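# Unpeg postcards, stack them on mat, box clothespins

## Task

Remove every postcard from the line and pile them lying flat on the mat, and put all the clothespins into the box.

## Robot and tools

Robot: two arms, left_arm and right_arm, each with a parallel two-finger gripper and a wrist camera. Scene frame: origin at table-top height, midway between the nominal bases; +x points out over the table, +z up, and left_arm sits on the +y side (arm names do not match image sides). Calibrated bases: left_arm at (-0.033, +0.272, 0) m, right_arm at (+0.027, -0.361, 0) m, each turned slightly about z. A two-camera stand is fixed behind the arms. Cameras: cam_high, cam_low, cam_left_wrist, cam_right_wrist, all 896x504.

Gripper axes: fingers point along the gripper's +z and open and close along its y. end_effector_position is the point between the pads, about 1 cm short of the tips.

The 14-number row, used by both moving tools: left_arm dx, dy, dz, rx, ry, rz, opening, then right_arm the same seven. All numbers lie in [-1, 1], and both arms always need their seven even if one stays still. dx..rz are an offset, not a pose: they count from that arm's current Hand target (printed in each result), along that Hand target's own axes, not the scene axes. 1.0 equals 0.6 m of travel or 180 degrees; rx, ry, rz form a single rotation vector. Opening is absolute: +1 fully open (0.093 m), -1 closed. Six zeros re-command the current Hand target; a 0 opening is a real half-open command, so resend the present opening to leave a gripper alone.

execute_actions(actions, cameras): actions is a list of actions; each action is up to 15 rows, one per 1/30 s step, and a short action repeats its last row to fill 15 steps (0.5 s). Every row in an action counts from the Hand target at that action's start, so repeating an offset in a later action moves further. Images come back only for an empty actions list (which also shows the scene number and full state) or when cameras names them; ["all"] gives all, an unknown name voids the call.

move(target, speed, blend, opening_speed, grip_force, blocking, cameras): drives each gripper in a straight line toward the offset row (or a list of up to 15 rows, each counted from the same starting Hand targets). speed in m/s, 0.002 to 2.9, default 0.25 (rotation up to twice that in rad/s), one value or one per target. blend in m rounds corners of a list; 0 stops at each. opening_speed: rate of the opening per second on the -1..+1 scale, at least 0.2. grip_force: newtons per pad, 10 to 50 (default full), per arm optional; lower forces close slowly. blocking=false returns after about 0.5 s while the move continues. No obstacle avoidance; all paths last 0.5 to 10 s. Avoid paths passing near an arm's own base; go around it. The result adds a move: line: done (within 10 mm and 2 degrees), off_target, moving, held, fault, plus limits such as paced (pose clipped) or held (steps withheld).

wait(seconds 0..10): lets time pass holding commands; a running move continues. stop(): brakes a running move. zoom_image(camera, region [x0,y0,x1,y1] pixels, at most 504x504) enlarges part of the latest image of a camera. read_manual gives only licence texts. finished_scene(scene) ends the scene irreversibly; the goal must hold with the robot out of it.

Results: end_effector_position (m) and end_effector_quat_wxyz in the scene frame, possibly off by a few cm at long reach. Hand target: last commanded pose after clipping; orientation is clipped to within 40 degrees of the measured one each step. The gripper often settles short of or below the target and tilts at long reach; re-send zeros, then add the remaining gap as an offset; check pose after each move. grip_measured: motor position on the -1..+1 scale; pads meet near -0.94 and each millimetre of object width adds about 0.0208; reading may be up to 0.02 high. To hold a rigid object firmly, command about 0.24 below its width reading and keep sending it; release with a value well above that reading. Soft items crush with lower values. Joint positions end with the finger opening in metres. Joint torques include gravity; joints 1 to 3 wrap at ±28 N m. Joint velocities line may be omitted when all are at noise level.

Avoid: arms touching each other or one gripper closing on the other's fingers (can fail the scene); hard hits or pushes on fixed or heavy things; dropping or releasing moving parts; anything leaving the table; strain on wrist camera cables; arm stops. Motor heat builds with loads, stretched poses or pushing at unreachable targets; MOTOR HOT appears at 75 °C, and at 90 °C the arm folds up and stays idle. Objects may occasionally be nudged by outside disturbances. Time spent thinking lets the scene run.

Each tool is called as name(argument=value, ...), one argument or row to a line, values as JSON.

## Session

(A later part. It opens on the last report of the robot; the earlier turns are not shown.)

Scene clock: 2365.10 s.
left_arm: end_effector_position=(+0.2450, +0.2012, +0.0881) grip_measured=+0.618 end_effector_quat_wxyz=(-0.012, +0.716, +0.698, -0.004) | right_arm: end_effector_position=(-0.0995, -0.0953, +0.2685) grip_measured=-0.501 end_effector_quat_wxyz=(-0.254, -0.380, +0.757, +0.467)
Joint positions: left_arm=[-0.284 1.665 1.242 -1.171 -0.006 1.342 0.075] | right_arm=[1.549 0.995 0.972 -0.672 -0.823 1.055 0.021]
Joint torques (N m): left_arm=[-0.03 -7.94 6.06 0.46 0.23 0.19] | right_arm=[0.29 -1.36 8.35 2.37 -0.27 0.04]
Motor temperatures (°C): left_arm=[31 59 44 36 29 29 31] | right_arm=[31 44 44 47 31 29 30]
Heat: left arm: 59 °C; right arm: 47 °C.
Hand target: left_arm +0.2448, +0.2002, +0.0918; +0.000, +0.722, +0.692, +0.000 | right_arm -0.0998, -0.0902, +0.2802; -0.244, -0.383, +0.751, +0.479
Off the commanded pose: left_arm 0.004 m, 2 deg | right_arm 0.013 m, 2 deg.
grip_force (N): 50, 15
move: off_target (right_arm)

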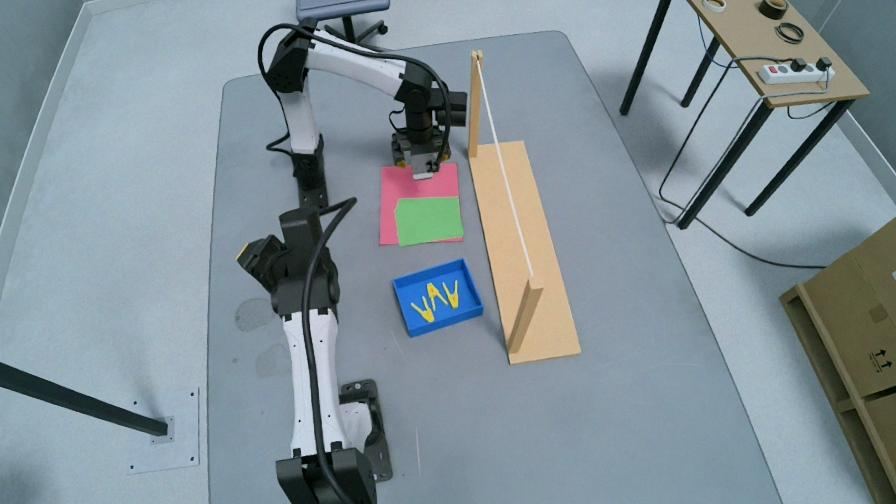

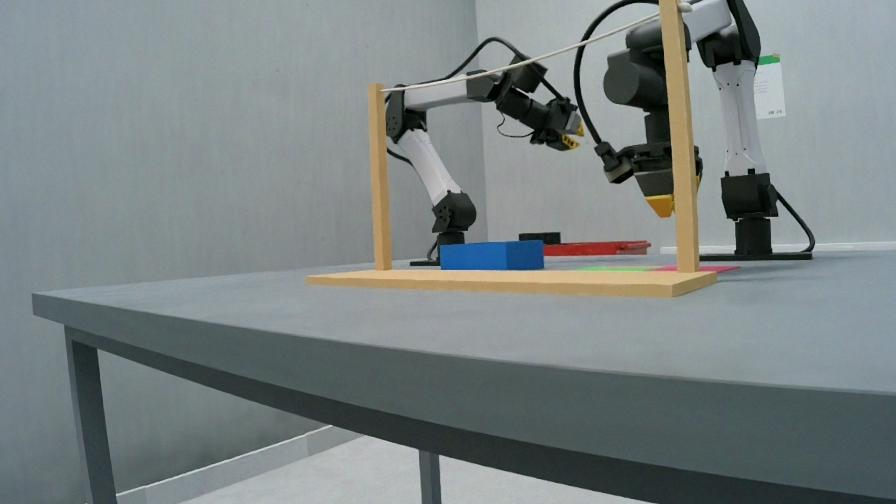

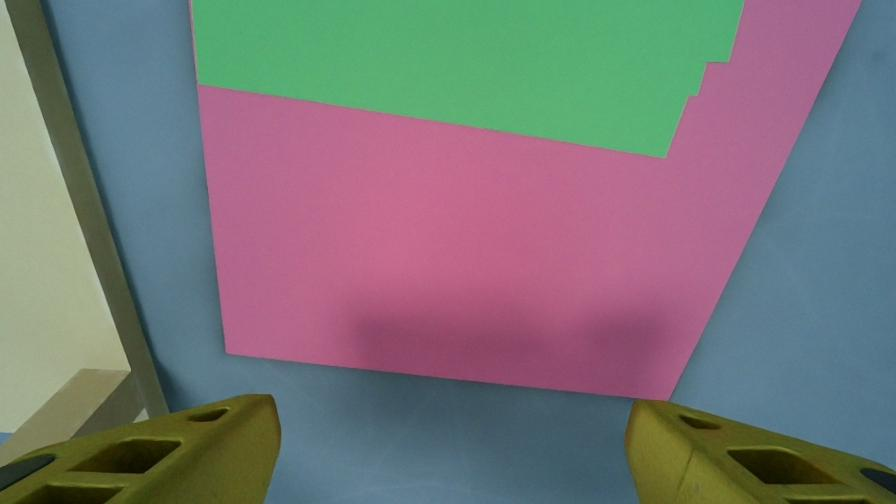

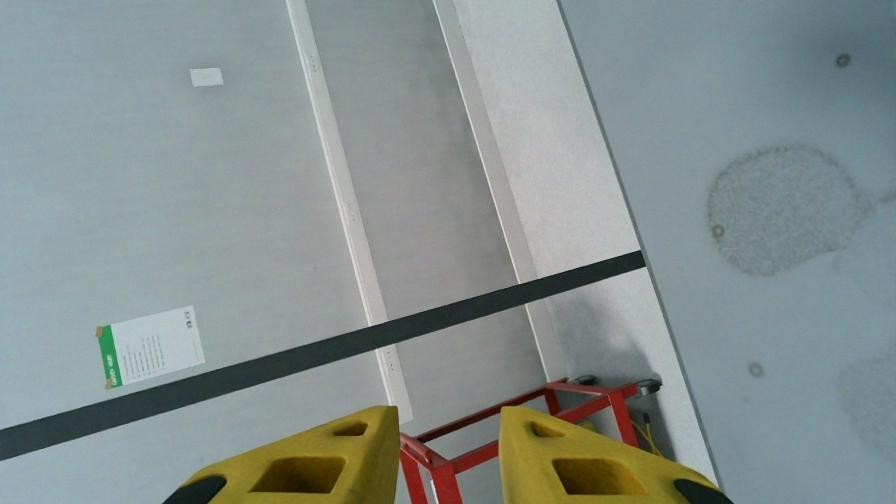

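move(
  target=[-0.0133,0,0.12,0,0,0,0.62,0,0,0,0,0,0,-0.5],
  speed=0.08,
  cameras=["cam_left_wrist","cam_low"],
)

zoom_image(
  camera="cam_low",
  region=[560, 200, 760, 300],
)

Scene clock: 2390.70 s.
left_arm: end_effector_position=(+0.2457, +0.1946, +0.0237) grip_measured=+0.618 end_effector_quat_wxyz=(+0.000, +0.723, +0.691, +0.004) | right_arm: end_effector_position=(-0.0995, -0.0953, +0.2685) grip_measured=-0.501 end_effector_quat_wxyz=(-0.254, -0.380, +0.757, +0.467)
Joint positions: left_arm=[-0.306 1.726 1.042 -0.883 -0.006 1.342 0.075] | right_arm=[1.549 0.995 0.972 -0.672 -0.823 1.055 0.021]
Joint torques (N m): left_arm=[-0.18 -5.63 5.82 0.5 0.22 -0.09] | right_arm=[0.29 -1.37 8.35 2.38 -0.26 0.04]
Motor temperatures (°C): left_arm=[31 55 44 35 29 29 31] | right_arm=[31 43 44 46 31 29 30]
Heat: left arm: 55 °C; right arm: 46 °C.
Hand target: left_arm +0.2445, +0.1923, +0.0198; +0.000, +0.722, +0.692, +0.000 | right_arm -0.0998, -0.0902, +0.2802; -0.244, -0.383, +0.751, +0.479
Off the commanded pose: left_arm 0.005 m, 0 deg | right_arm 0.013 m, 2 deg.
grip_force (N): 50, 15
move: off_target (right_arm)
Images, in order (width x height): cam_low 896x504, cam_left_wrist 896x504.

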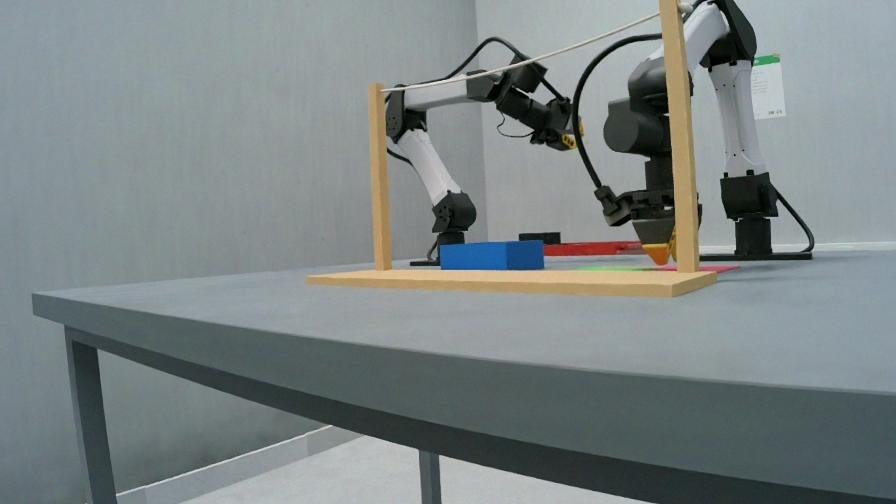

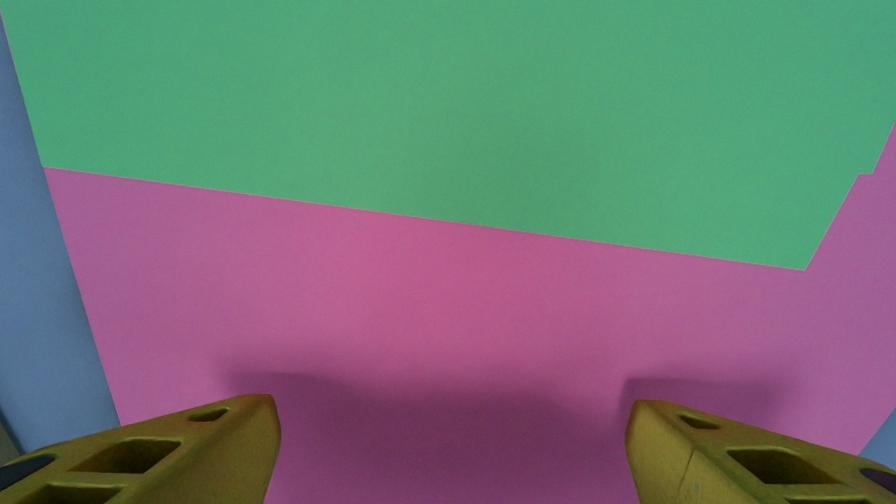

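Scaled by 2.520.

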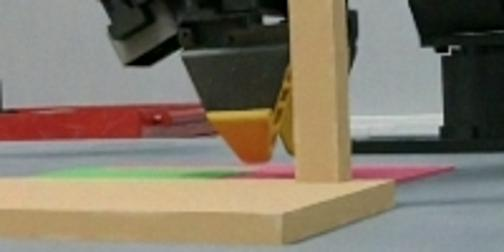

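move(
  target=[0,0,0.0165,0,0,0,0.62,0,0,0,0,0,0,-0.5],
  speed=0.03,
  cameras=["cam_left_wrist","cam_low"],
)

zoom_image(
  camera="cam_low",
  region=[560, 200, 760, 300],
)

Scene clock: 2398.50 s.
left_arm: end_effector_position=(+0.2465, +0.1944, +0.0146) grip_measured=+0.618 end_effector_quat_wxyz=(+0.001, +0.723, +0.691, +0.004) | right_arm: end_effector_position=(-0.0995, -0.0953, +0.2685) grip_measured=-0.501 end_effector_quat_wxyz=(-0.254, -0.380, +0.757, +0.467)
Joint positions: left_arm=[-0.306 1.742 1.021 -0.843 -0.006 1.342 0.075] | right_arm=[1.549 0.995 0.972 -0.672 -0.823 1.055 0.021]
Joint torques (N m): left_arm=[-0.23 -5.42 5.6 0.52 0.17 -0.17] | right_arm=[0.29 -1.37 8.35 2.37 -0.27 0.05]
Heat: left arm: 53 °C; right arm: 46 °C.
Hand target: left_arm +0.2445, +0.1923, +0.0100; +0.000, +0.722, +0.692, +0.000 | right_arm -0.0998, -0.0902, +0.2802; -0.244, -0.383, +0.751, +0.479
Off the commanded pose: left_arm 0.006 m, 1 deg | right_arm 0.013 m, 2 deg.
grip_force (N): 50, 15
move: off_target (right_arm)
Images, in order (width x height): cam_low 896x504, cam_left_wrist 896x504.

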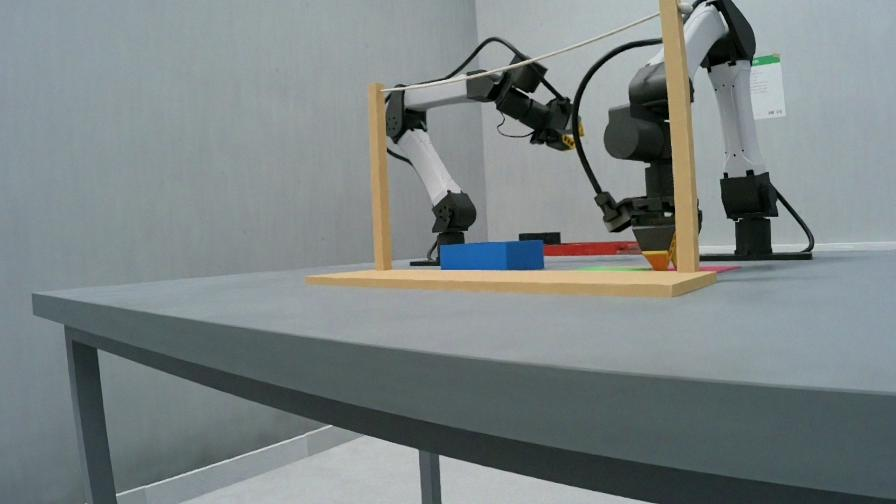

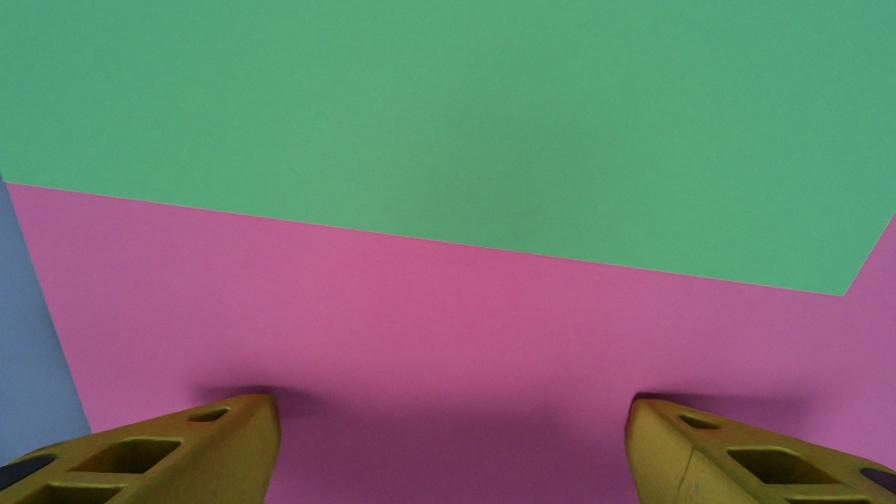

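Scaled by 2.520.

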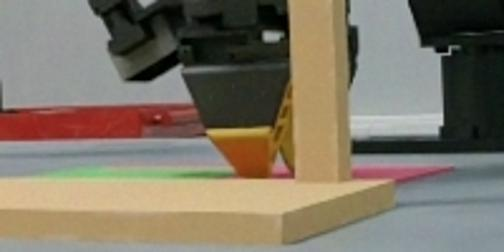

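move(
  target=[
    [0,0,0.0067,0,0,0,0.62,0,0,0,0,0,0,-0.5],
    [-0.0333,0.0015,0.0067,0,0,0,0.62,0,0,0,0,0,0,-0.5],
  ],
  speed=[0.02,0.04],
  cameras=["cam_left_wrist","cam_low"],
)

zoom_image(
  camera="cam_low",
  region=[560, 200, 760, 300],
)

Scene clock: 2407.87 s.
left_arm: end_effector_position=(+0.2430, +0.1807, +0.0123) grip_measured=+0.618 end_effector_quat_wxyz=(-0.005, +0.726, +0.688, +0.011) | right_arm: end_effector_position=(-0.0995, -0.0953, +0.2685) grip_measured=-0.501 end_effector_quat_wxyz=(-0.254, -0.380, +0.757, +0.467)
Joint positions: left_arm=[-0.365 1.754 1.025 -0.841 -0.025 1.292 0.075] | right_arm=[1.549 0.995 0.972 -0.672 -0.823 1.055 0.021]
Joint torques (N m): left_arm=[-0.24 -4.3 6.93 0.59 0.36 -0.28] | right_arm=[0.29 -1.37 8.34 2.38 -0.26 0.05]
Heat: left arm: 51 °C; right arm: 46 °C.
Hand target: left_arm +0.2443, +0.1723, +0.0058; +0.000, +0.722, +0.692, +0.000 | right_arm -0.0998, -0.0902, +0.2802; -0.244, -0.383, +0.751, +0.479
Off the commanded pose: left_arm 0.011 m, 2 deg | right_arm 0.013 m, 2 deg.
grip_force (N): 50, 15
move: off_target (left_arm, right_arm)
Images, in order (width x height): cam_low 896x504, cam_left_wrist 896x504.

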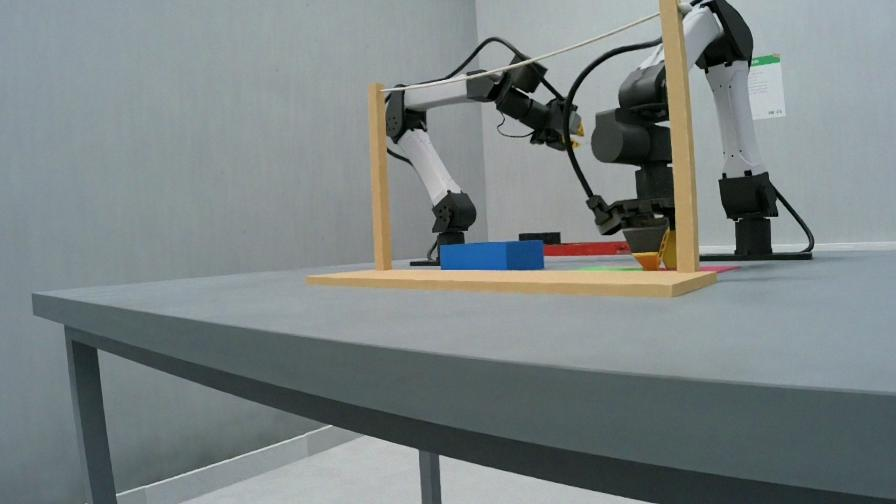

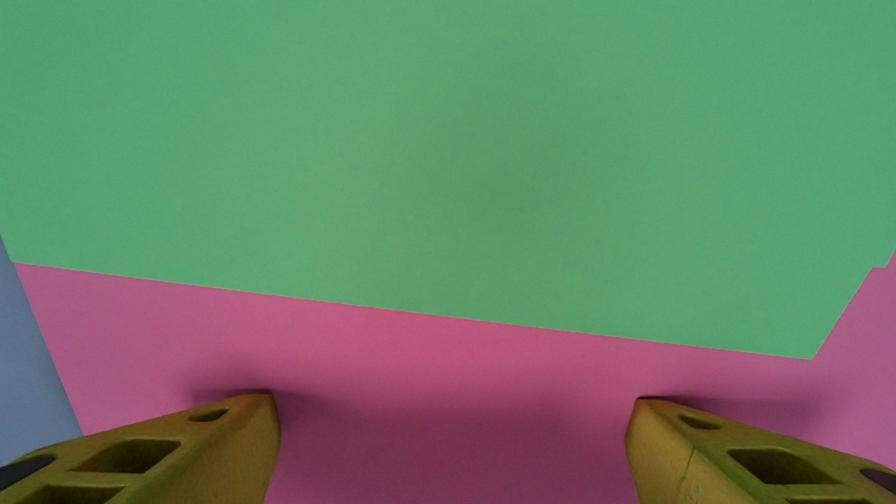

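Scaled by 2.520.

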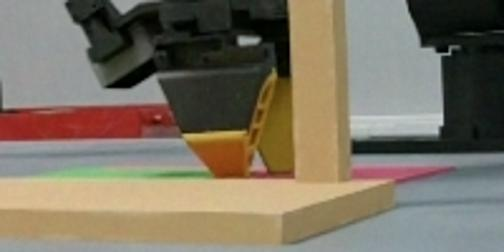

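move(
  target=[-0.0367,0.0015,0,0,0,0,0.62,0,0,0,0,0,0,-0.5],
  speed=0.04,
  cameras=["cam_left_wrist","cam_high"],
)

Scene clock: 2416.33 s.
left_arm: end_effector_position=(+0.2404, +0.1604, +0.0121) grip_measured=+0.618 end_effector_quat_wxyz=(-0.011, +0.726, +0.687, +0.010) | right_arm: end_effector_position=(-0.0995, -0.0953, +0.2685) grip_measured=-0.501 end_effector_quat_wxyz=(-0.254, -0.380, +0.757, +0.467)
Joint positions: left_arm=[-0.434 1.781 1.057 -0.859 -0.027 1.223 0.075] | right_arm=[1.549 0.995 0.972 -0.672 -0.823 1.055 0.021]
Joint torques (N m): left_arm=[-0.53 -4.51 6.98 0.66 0.36 -0.27] | right_arm=[0.29 -1.36 8.35 2.37 -0.26 0.05]
Motor temperatures (°C): left_arm=[31 50 45 35 29 29 31] | right_arm=[31 43 44 46 31 29 30]
Heat: left arm: 50 °C; right arm: 46 °C.
Hand target: left_arm +0.2444, +0.1503, +0.0059; +0.000, +0.722, +0.692, +0.000 | right_arm -0.0998, -0.0902, +0.2802; -0.244, -0.383, +0.751, +0.479
Off the commanded pose: left_arm 0.013 m, 2 deg | right_arm 0.013 m, 2 deg.
grip_force (N): 50, 15
move: off_target (left_arm, right_arm)
Images, in order (width x height): cam_high 896x504, cam_left_wrist 896x504.

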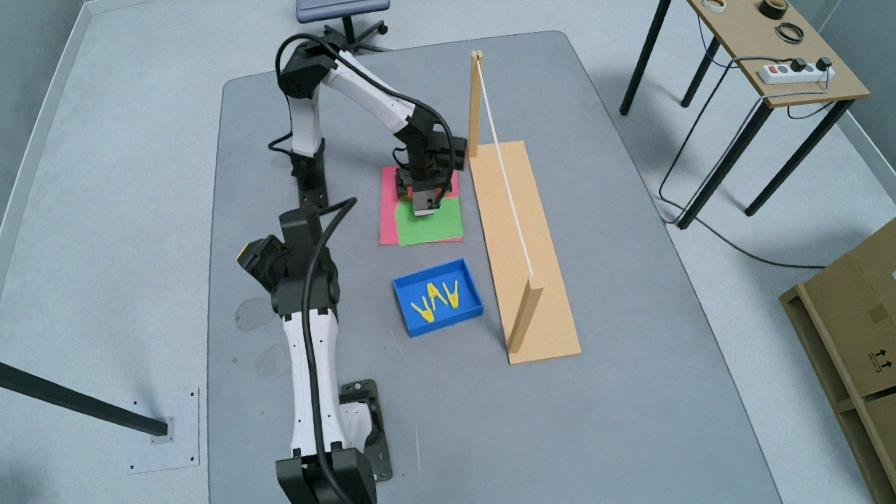

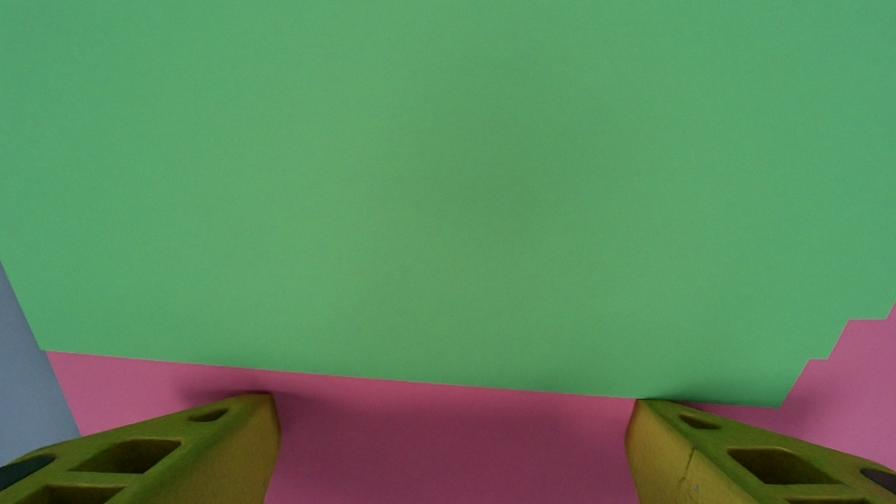

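move(
  target=[-0.025,0.001,0,0,0,0,0.62,0,0,0,0,0,0,-0.5],
  speed=0.04,
  cameras=["cam_left_wrist"],
)

Scene clock: 2423.97 s.
left_arm: end_effector_position=(+0.2402, +0.1461, +0.0121) grip_measured=+0.618 end_effector_quat_wxyz=(-0.012, +0.726, +0.687, +0.010) | right_arm: end_effector_position=(-0.0995, -0.0953, +0.2685) grip_measured=-0.501 end_effector_quat_wxyz=(-0.254, -0.380, +0.757, +0.467)
Joint positions: left_arm=[-0.478 1.803 1.084 -0.867 -0.027 1.179 0.075] | right_arm=[1.549 0.995 0.972 -0.672 -0.823 1.055 0.021]
Joint torques (N m): left_arm=[-0.39 -4.64 7.24 0.71 0.46 -0.33] | right_arm=[0.29 -1.36 8.35 2.37 -0.26 0.05]
Heat: left arm: 49 °C; right arm: 46 °C.
Hand target: left_arm +0.2445, +0.1353, +0.0059; +0.000, +0.722, +0.692, +0.000 | right_arm -0.0998, -0.0902, +0.2802; -0.244, -0.383, +0.751, +0.479
Off the commanded pose: left_arm 0.013 m, 2 deg | right_arm 0.013 m, 2 deg.
grip_force (N): 50, 15
move: off_target (left_arm, right_arm)
Images, in order (width x height): cam_left_wrist 896x504.

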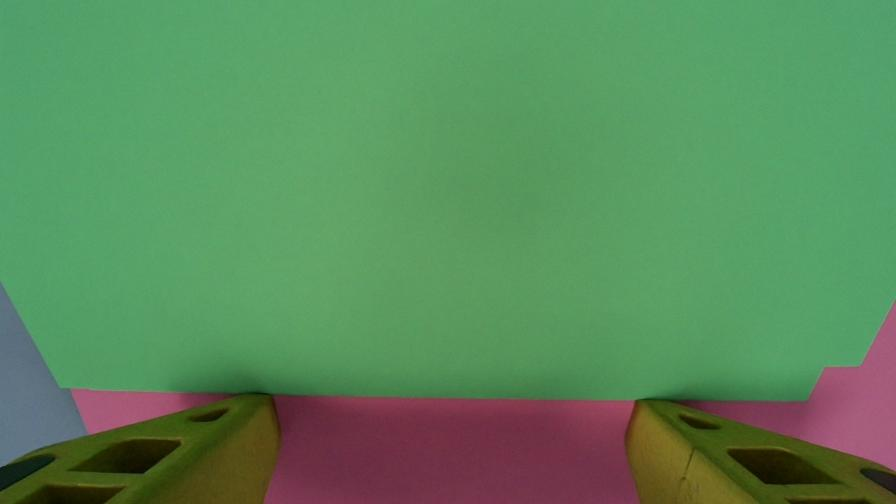

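move(
  target=[-0.0125,0.0005,0,0,0,0,0.62,0,0,0,0,0,0,-0.5],
  speed=0.04,
  cameras=["cam_left_wrist"],
)

Scene clock: 2432.60 s.
left_arm: end_effector_position=(+0.2401, +0.1390, +0.0121) grip_measured=+0.618 end_effector_quat_wxyz=(-0.012, +0.725, +0.688, +0.010) | right_arm: end_effector_position=(-0.0995, -0.0953, +0.2685) grip_measured=-0.501 end_effector_quat_wxyz=(-0.254, -0.380, +0.757, +0.467)
Joint positions: left_arm=[-0.499 1.814 1.099 -0.872 -0.027 1.156 0.075] | right_arm=[1.549 0.995 0.972 -0.672 -0.823 1.055 0.021]
Joint torques (N m): left_arm=[-0.59 -4.89 7.38 0.76 0.32 -0.23] | right_arm=[0.29 -1.36 8.35 2.37 -0.27 0.05]
Heat: left arm: 48 °C; right arm: 46 °C.
Hand target: left_arm +0.2444, +0.1278, +0.0059; +0.000, +0.722, +0.692, +0.000 | right_arm -0.0998, -0.0902, +0.2802; -0.244, -0.383, +0.751, +0.479
Off the commanded pose: left_arm 0.014 m, 2 deg | right_arm 0.013 m, 2 deg.
grip_force (N): 50, 15
move: off_target (left_arm, right_arm)
Images, in order (width x height): cam_left_wrist 896x504.

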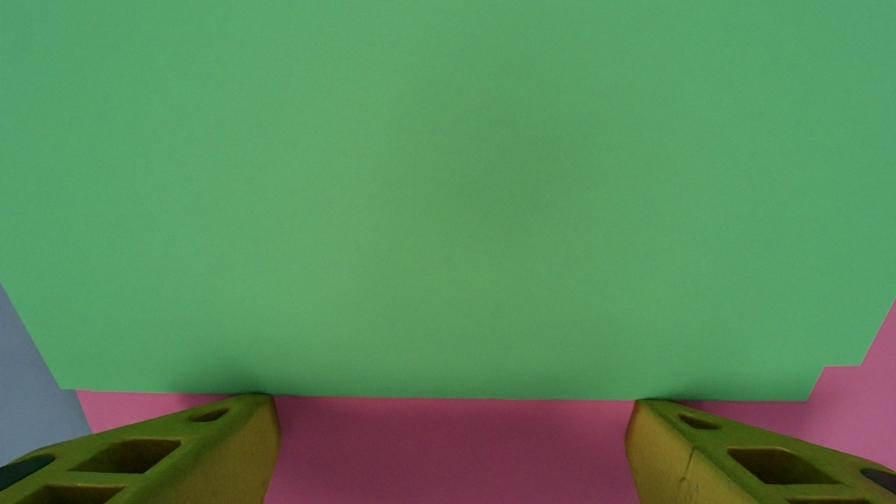

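move(
  target=[
    [0,0,-0.075,0,0,0,0.62,0,0,0,0,0,0,-0.5],
    [-0.08,0.0035,-0.075,0,0,0,0.62,0,0,0,0,0,0,-0.5],
    [-0.08,0.0035,-0.0268,0,0,0,0.62,0,0,0,0,0,0,-0.5],
  ],
  speed=[0.05,0.1,0.05],
  cameras=["cam_left_wrist","cam_high"],
)

zoom_image(
  camera="cam_high",
  region=[370, 150, 480, 260],
)

Scene clock: 2468.33 s.
left_arm: end_effector_position=(+0.2458, +0.0804, +0.0269) grip_measured=+0.618 end_effector_quat_wxyz=(+0.002, +0.726, +0.687, +0.004) | right_arm: end_effector_position=(-0.0995, -0.0953, +0.2685) grip_measured=-0.501 end_effector_quat_wxyz=(-0.254, -0.380, +0.757, +0.467)
Joint positions: left_arm=[-0.637 1.892 1.267 -0.94 -0.006 1.021 0.075] | right_arm=[1.549 0.995 0.972 -0.672 -0.823 1.055 0.021]
Joint torques (N m): left_arm=[0.42 -7.2 5.87 0.61 0.16 -0.23] | right_arm=[0.29 -1.37 8.35 2.37 -0.26 0.05]
Heat: left arm: 46 °C; right arm: 46 °C.
Hand target: left_arm +0.2445, +0.0796, +0.0220; +0.000, +0.722, +0.692, +0.000 | right_arm -0.0998, -0.0902, +0.2802; -0.244, -0.383, +0.751, +0.479
Off the commanded pose: left_arm 0.005 m, 1 deg | right_arm 0.013 m, 2 deg.
grip_force (N): 50, 15
move: off_target (right_arm)
Images, in order (width x height): cam_high 896x504, cam_left_wrist 896x504.

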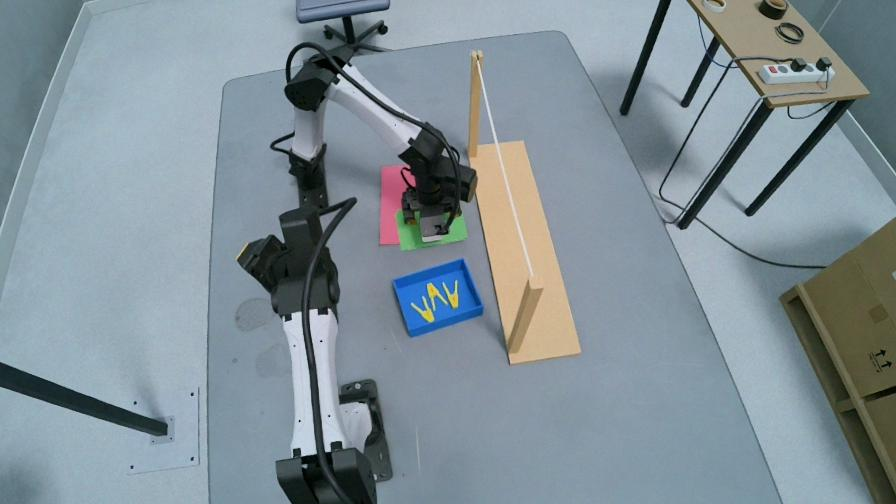

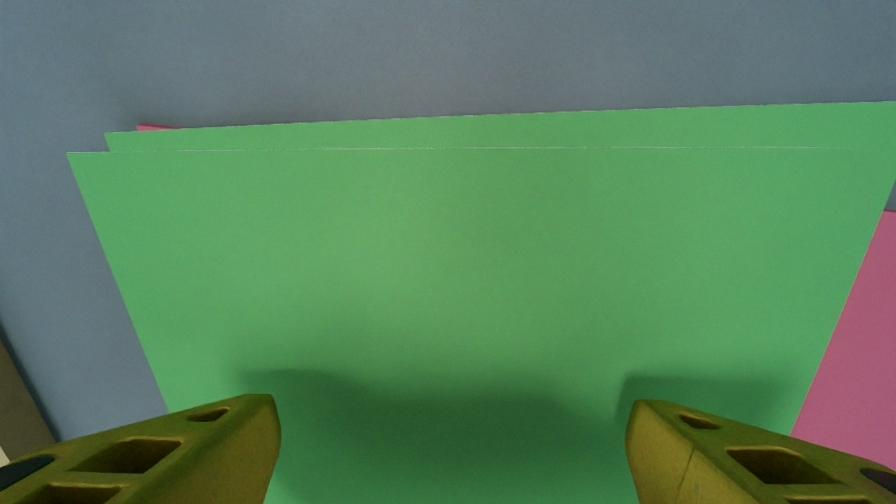

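Scaled by 4.582.

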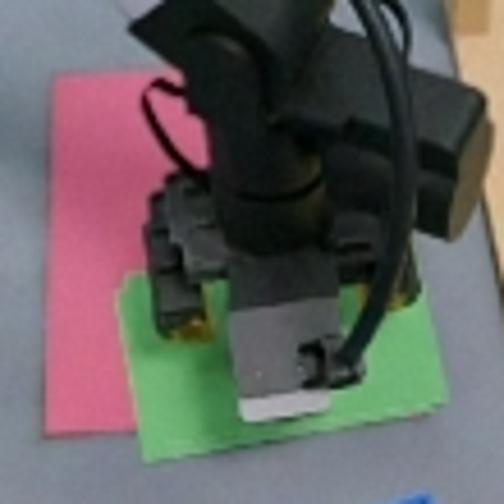

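move(
  target=[
    [0,0,0.028,0,0,0,0.62,0,0,0,0,0,0,-0.5],
    [0.0417,-0.007,0.028,0,0,0,0.62,0,0,0,0,0,0,-0.5],
  ],
  speed=[0.03,0.05],
  cameras=["cam_left_wrist","cam_high"],
)

zoom_image(
  camera="cam_high",
  region=[370, 150, 480, 260],
)

Scene clock: 2481.23 s.
left_arm: end_effector_position=(+0.2445, +0.0923, +0.0139) grip_measured=+0.618 end_effector_quat_wxyz=(+0.016, +0.716, +0.697, -0.013) | right_arm: end_effector_position=(-0.0995, -0.0953, +0.2685) grip_measured=-0.501 end_effector_quat_wxyz=(-0.254, -0.380, +0.757, +0.467)
Joint positions: left_arm=[-0.589 1.869 1.178 -0.855 0.034 1.04 0.075] | right_arm=[1.549 0.995 0.972 -0.672 -0.823 1.055 0.021]
Joint torques (N m): left_arm=[1.14 -7.3 3.64 0.57 -0.11 0.22] | right_arm=[0.29 -1.37 8.35 2.37 -0.27 0.05]
Heat: left arm: 47 °C; right arm: 46 °C.
Hand target: left_arm +0.2414, +0.1048, +0.0052; +0.000, +0.722, +0.692, +0.000 | right_arm -0.0998, -0.0902, +0.2802; -0.244, -0.383, +0.751, +0.479
Off the commanded pose: left_arm 0.016 m, 3 deg | right_arm 0.013 m, 2 deg.
grip_force (N): 50, 15
move: off_target (left_arm, right_arm)
Images, in order (width x height): cam_high 896x504, cam_left_wrist 896x504.

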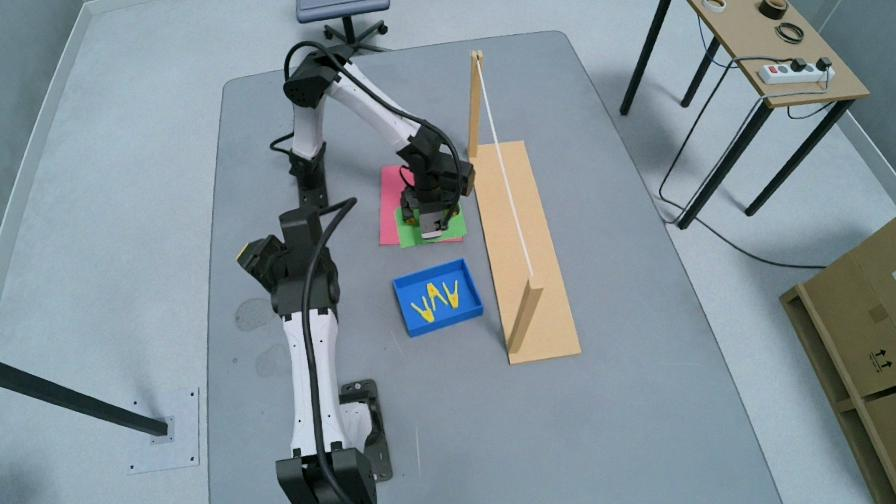

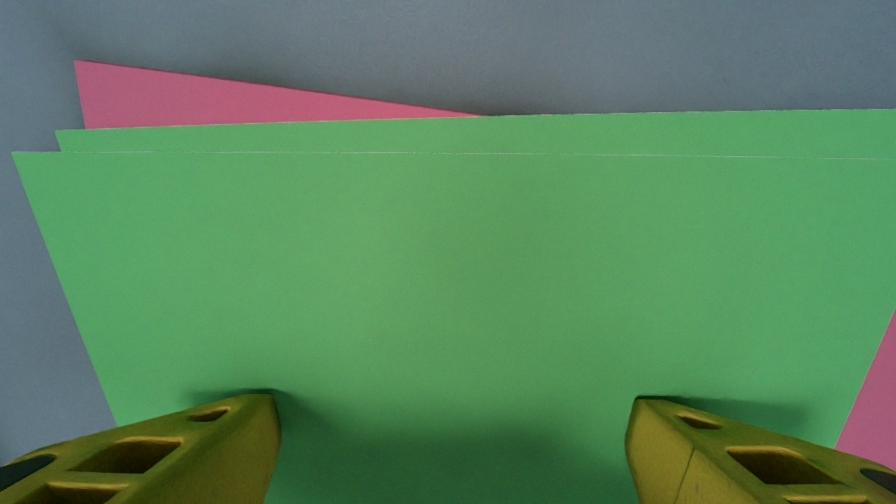

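Scaled by 4.582.

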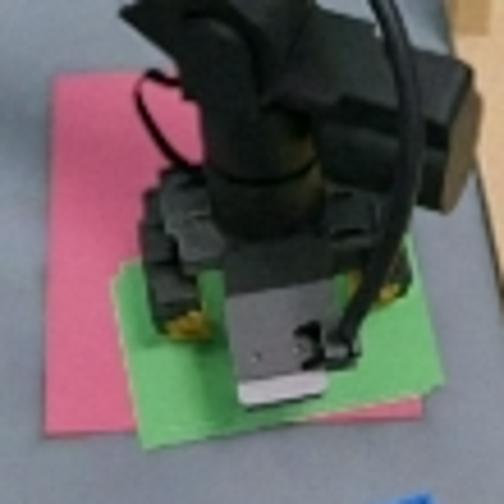

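move(
  target=[0.0907,-0.024,0,0,0,0,0.62,0,0,0,0,0,0,-0.5],
  speed=0.05,
  cameras=["cam_left_wrist","cam_high"],
)

zoom_image(
  camera="cam_high",
  region=[370, 150, 480, 260],
)

Scene clock: 2494.30 s.
left_arm: end_effector_position=(+0.2345, +0.1475, +0.0140) grip_measured=+0.618 end_effector_quat_wxyz=(+0.019, +0.716, +0.698, -0.012) | right_arm: end_effector_position=(-0.0995, -0.0953, +0.2685) grip_measured=-0.501 end_effector_quat_wxyz=(-0.254, -0.380, +0.757, +0.467)
Joint positions: left_arm=[-0.446 1.744 1.02 -0.82 0.037 1.181 0.075] | right_arm=[1.549 0.995 0.972 -0.672 -0.823 1.055 0.021]
Joint torques (N m): left_arm=[0.96 -6.11 3.75 0.63 -0.14 0.3] | right_arm=[0.29 -1.37 8.36 2.37 -0.27 0.05]
Heat: left arm: 48 °C; right arm: 46 °C.
Hand target: left_arm +0.2292, +0.1599, +0.0052; +0.000, +0.722, +0.692, +0.000 | right_arm -0.0998, -0.0902, +0.2802; -0.244, -0.383, +0.751, +0.479
Off the commanded pose: left_arm 0.016 m, 3 deg | right_arm 0.013 m, 2 deg.
grip_force (N): 50, 15
move: off_target (left_arm, right_arm)
Images, in order (width x height): cam_high 896x504, cam_left_wrist 896x504.

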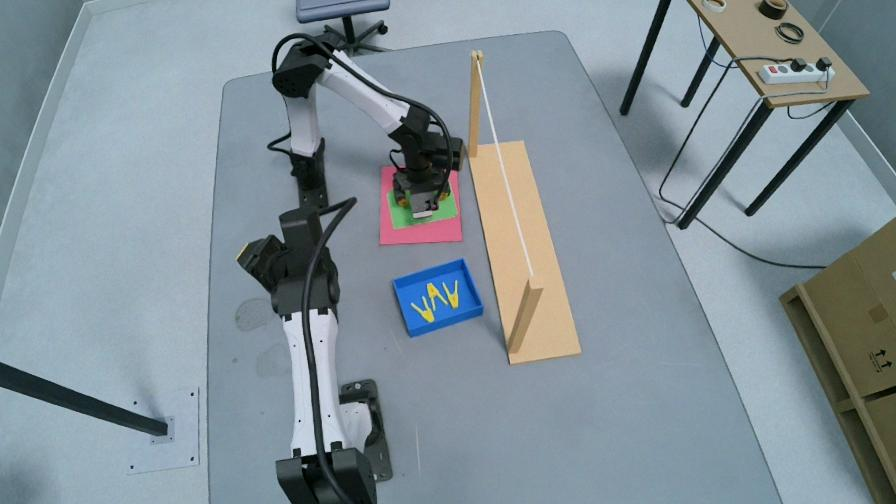

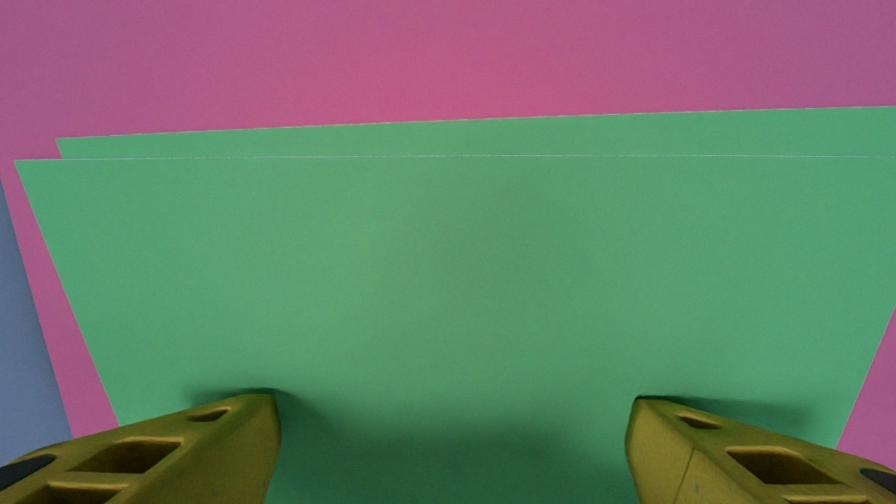

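Scaled by 4.582.

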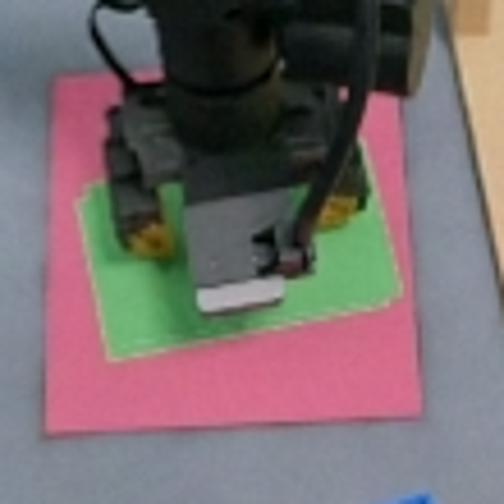

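move(
  target=[
    [-0.0203,0.0097,-0.0167,0,0,0,0.62,0,0,0,0,0,0,-0.5],
    [-0.0203,0.0097,-0.15,0,0,0,0.62,0,0,0,0,0,0,-0.5],
  ],
  speed=[0.06,0.1],
  cameras=["cam_left_wrist","cam_high"],
)

zoom_image(
  camera="cam_high",
  region=[370, 150, 480, 260],
)

Scene clock: 2509.53 s.
left_arm: end_effector_position=(+0.2309, +0.1492, +0.0849) grip_measured=+0.618 end_effector_quat_wxyz=(-0.012, +0.721, +0.692, -0.009) | right_arm: end_effector_position=(-0.0995, -0.0953, +0.2685) grip_measured=-0.501 end_effector_quat_wxyz=(-0.254, -0.380, +0.757, +0.467)
Joint positions: left_arm=[-0.462 1.688 1.255 -1.167 0.008 1.181 0.075] | right_arm=[1.549 0.995 0.972 -0.672 -0.823 1.055 0.021]
Joint torques (N m): left_arm=[0.13 -7.83 8.69 0.24 0.1 -0.12] | right_arm=[0.29 -1.37 8.34 2.38 -0.27 0.05]
Heat: left arm: 48 °C; right arm: 46 °C.
Hand target: left_arm +0.2346, +0.1474, +0.0952; +0.000, +0.722, +0.692, +0.000 | right_arm -0.0998, -0.0902, +0.2802; -0.244, -0.383, +0.751, +0.479
Off the commanded pose: left_arm 0.011 m, 2 deg | right_arm 0.013 m, 2 deg.
grip_force (N): 50, 15
move: off_target (left_arm, right_arm)
Images, in order (width x height): cam_high 896x504, cam_left_wrist 896x504.

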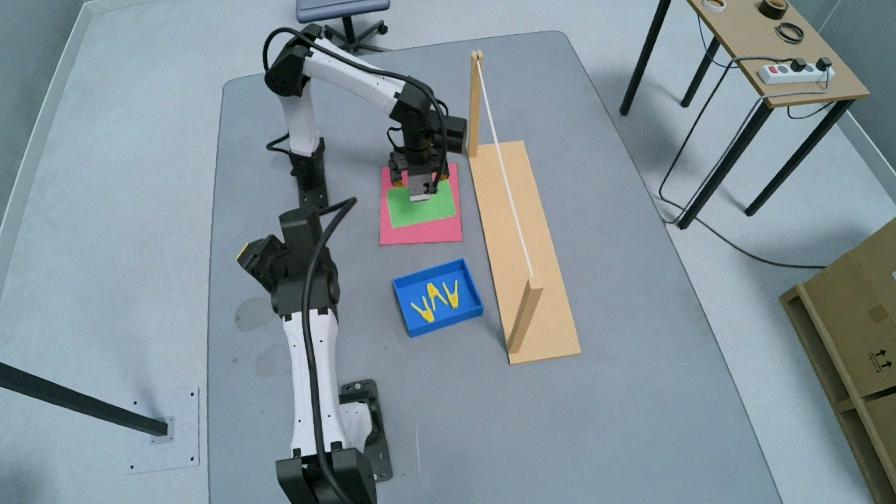

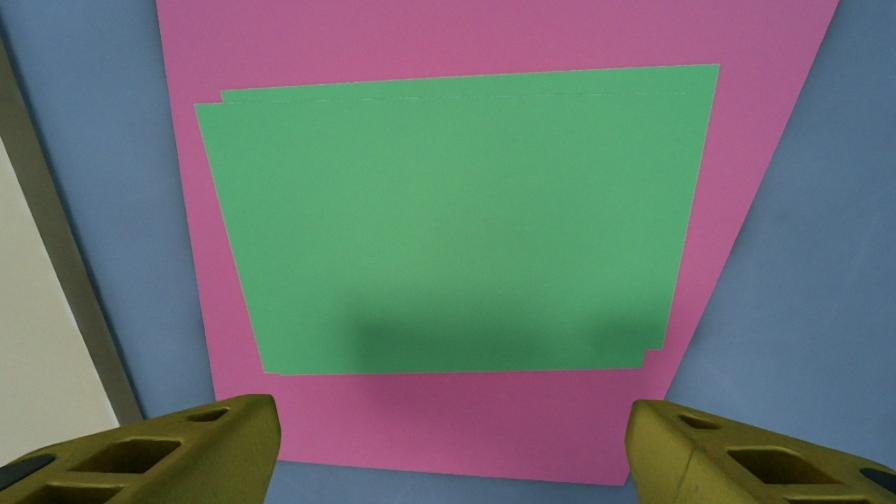

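Scaled by 4.582.

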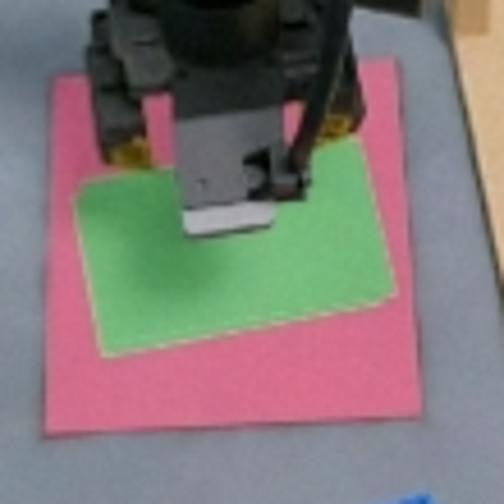

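move(
  target=[0,0.02,-0.2,0,0,0,0.62,0,0,0,0,0,0,-0.5],
  speed=0.2,
  cameras=["cam_high","cam_left_wrist"],
)

zoom_image(
  camera="cam_high",
  region=[370, 150, 500, 350],
)

Scene clock: 2521.50 s.
left_arm: end_effector_position=(+0.2463, +0.1438, +0.2081) grip_measured=+0.618 end_effector_quat_wxyz=(+0.029, +0.720, +0.694, +0.007) | right_arm: end_effector_position=(-0.0995, -0.0953, +0.2685) grip_measured=-0.501 end_effector_quat_wxyz=(-0.254, -0.380, +0.757, +0.467)
Joint positions: left_arm=[-0.457 1.693 1.753 -1.571 0.008 1.181 0.075] | right_arm=[1.549 0.995 0.972 -0.672 -0.823 1.055 0.021]
Joint torques (N m): left_arm=[0.7 -7.24 8.03 0.52 0.1 0.11] | right_arm=[0.29 -1.37 8.35 2.37 -0.27 0.05]
Heat: left arm: 48 °C; right arm: 46 °C.
Hand target: left_arm +0.2466, +0.1469, +0.2152; +0.000, +0.722, +0.692, +0.000 | right_arm -0.0998, -0.0902, +0.2802; -0.244, -0.383, +0.751, +0.479
Off the commanded pose: left_arm 0.008 m, 3 deg | right_arm 0.013 m, 2 deg.
joint sent to its limit (left arm) — joint 4 (wrist pitch), lower limit. The joint targets are off in orientation, not in position.
grip_force (N): 50, 15
move: off_target (left_arm, right_arm)
Images, in order (width x height): cam_high 896x504, cam_left_wrist 896x504.

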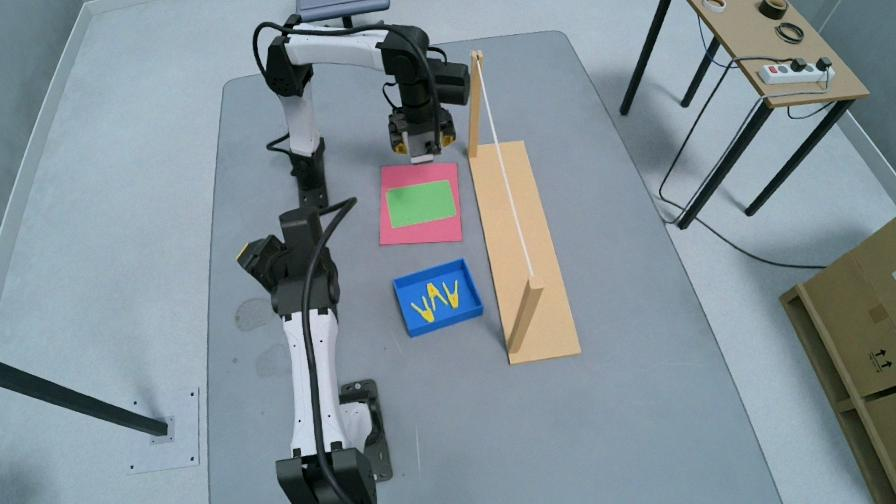

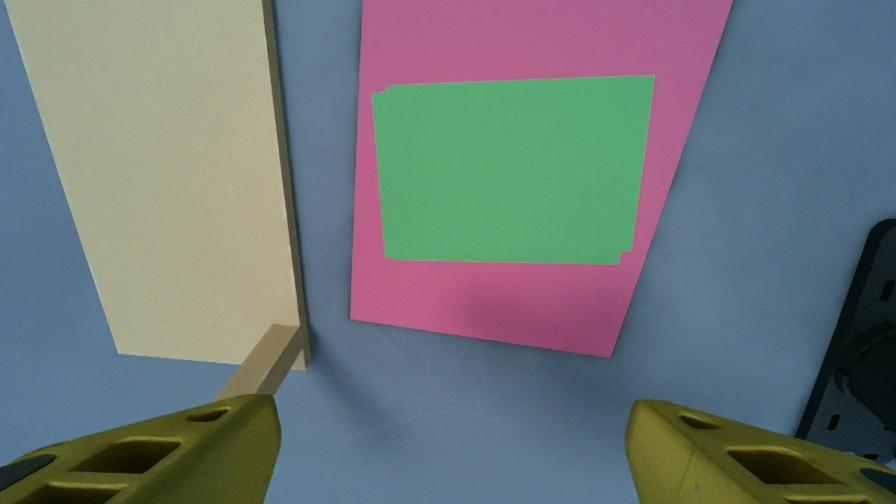

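Scaled by 2.520.

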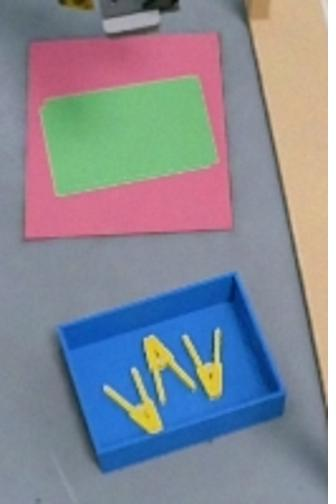

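Everything in place. Finishing scene 1.

finished_scene(
  scene=1,
)

The scene is finished: the task was done.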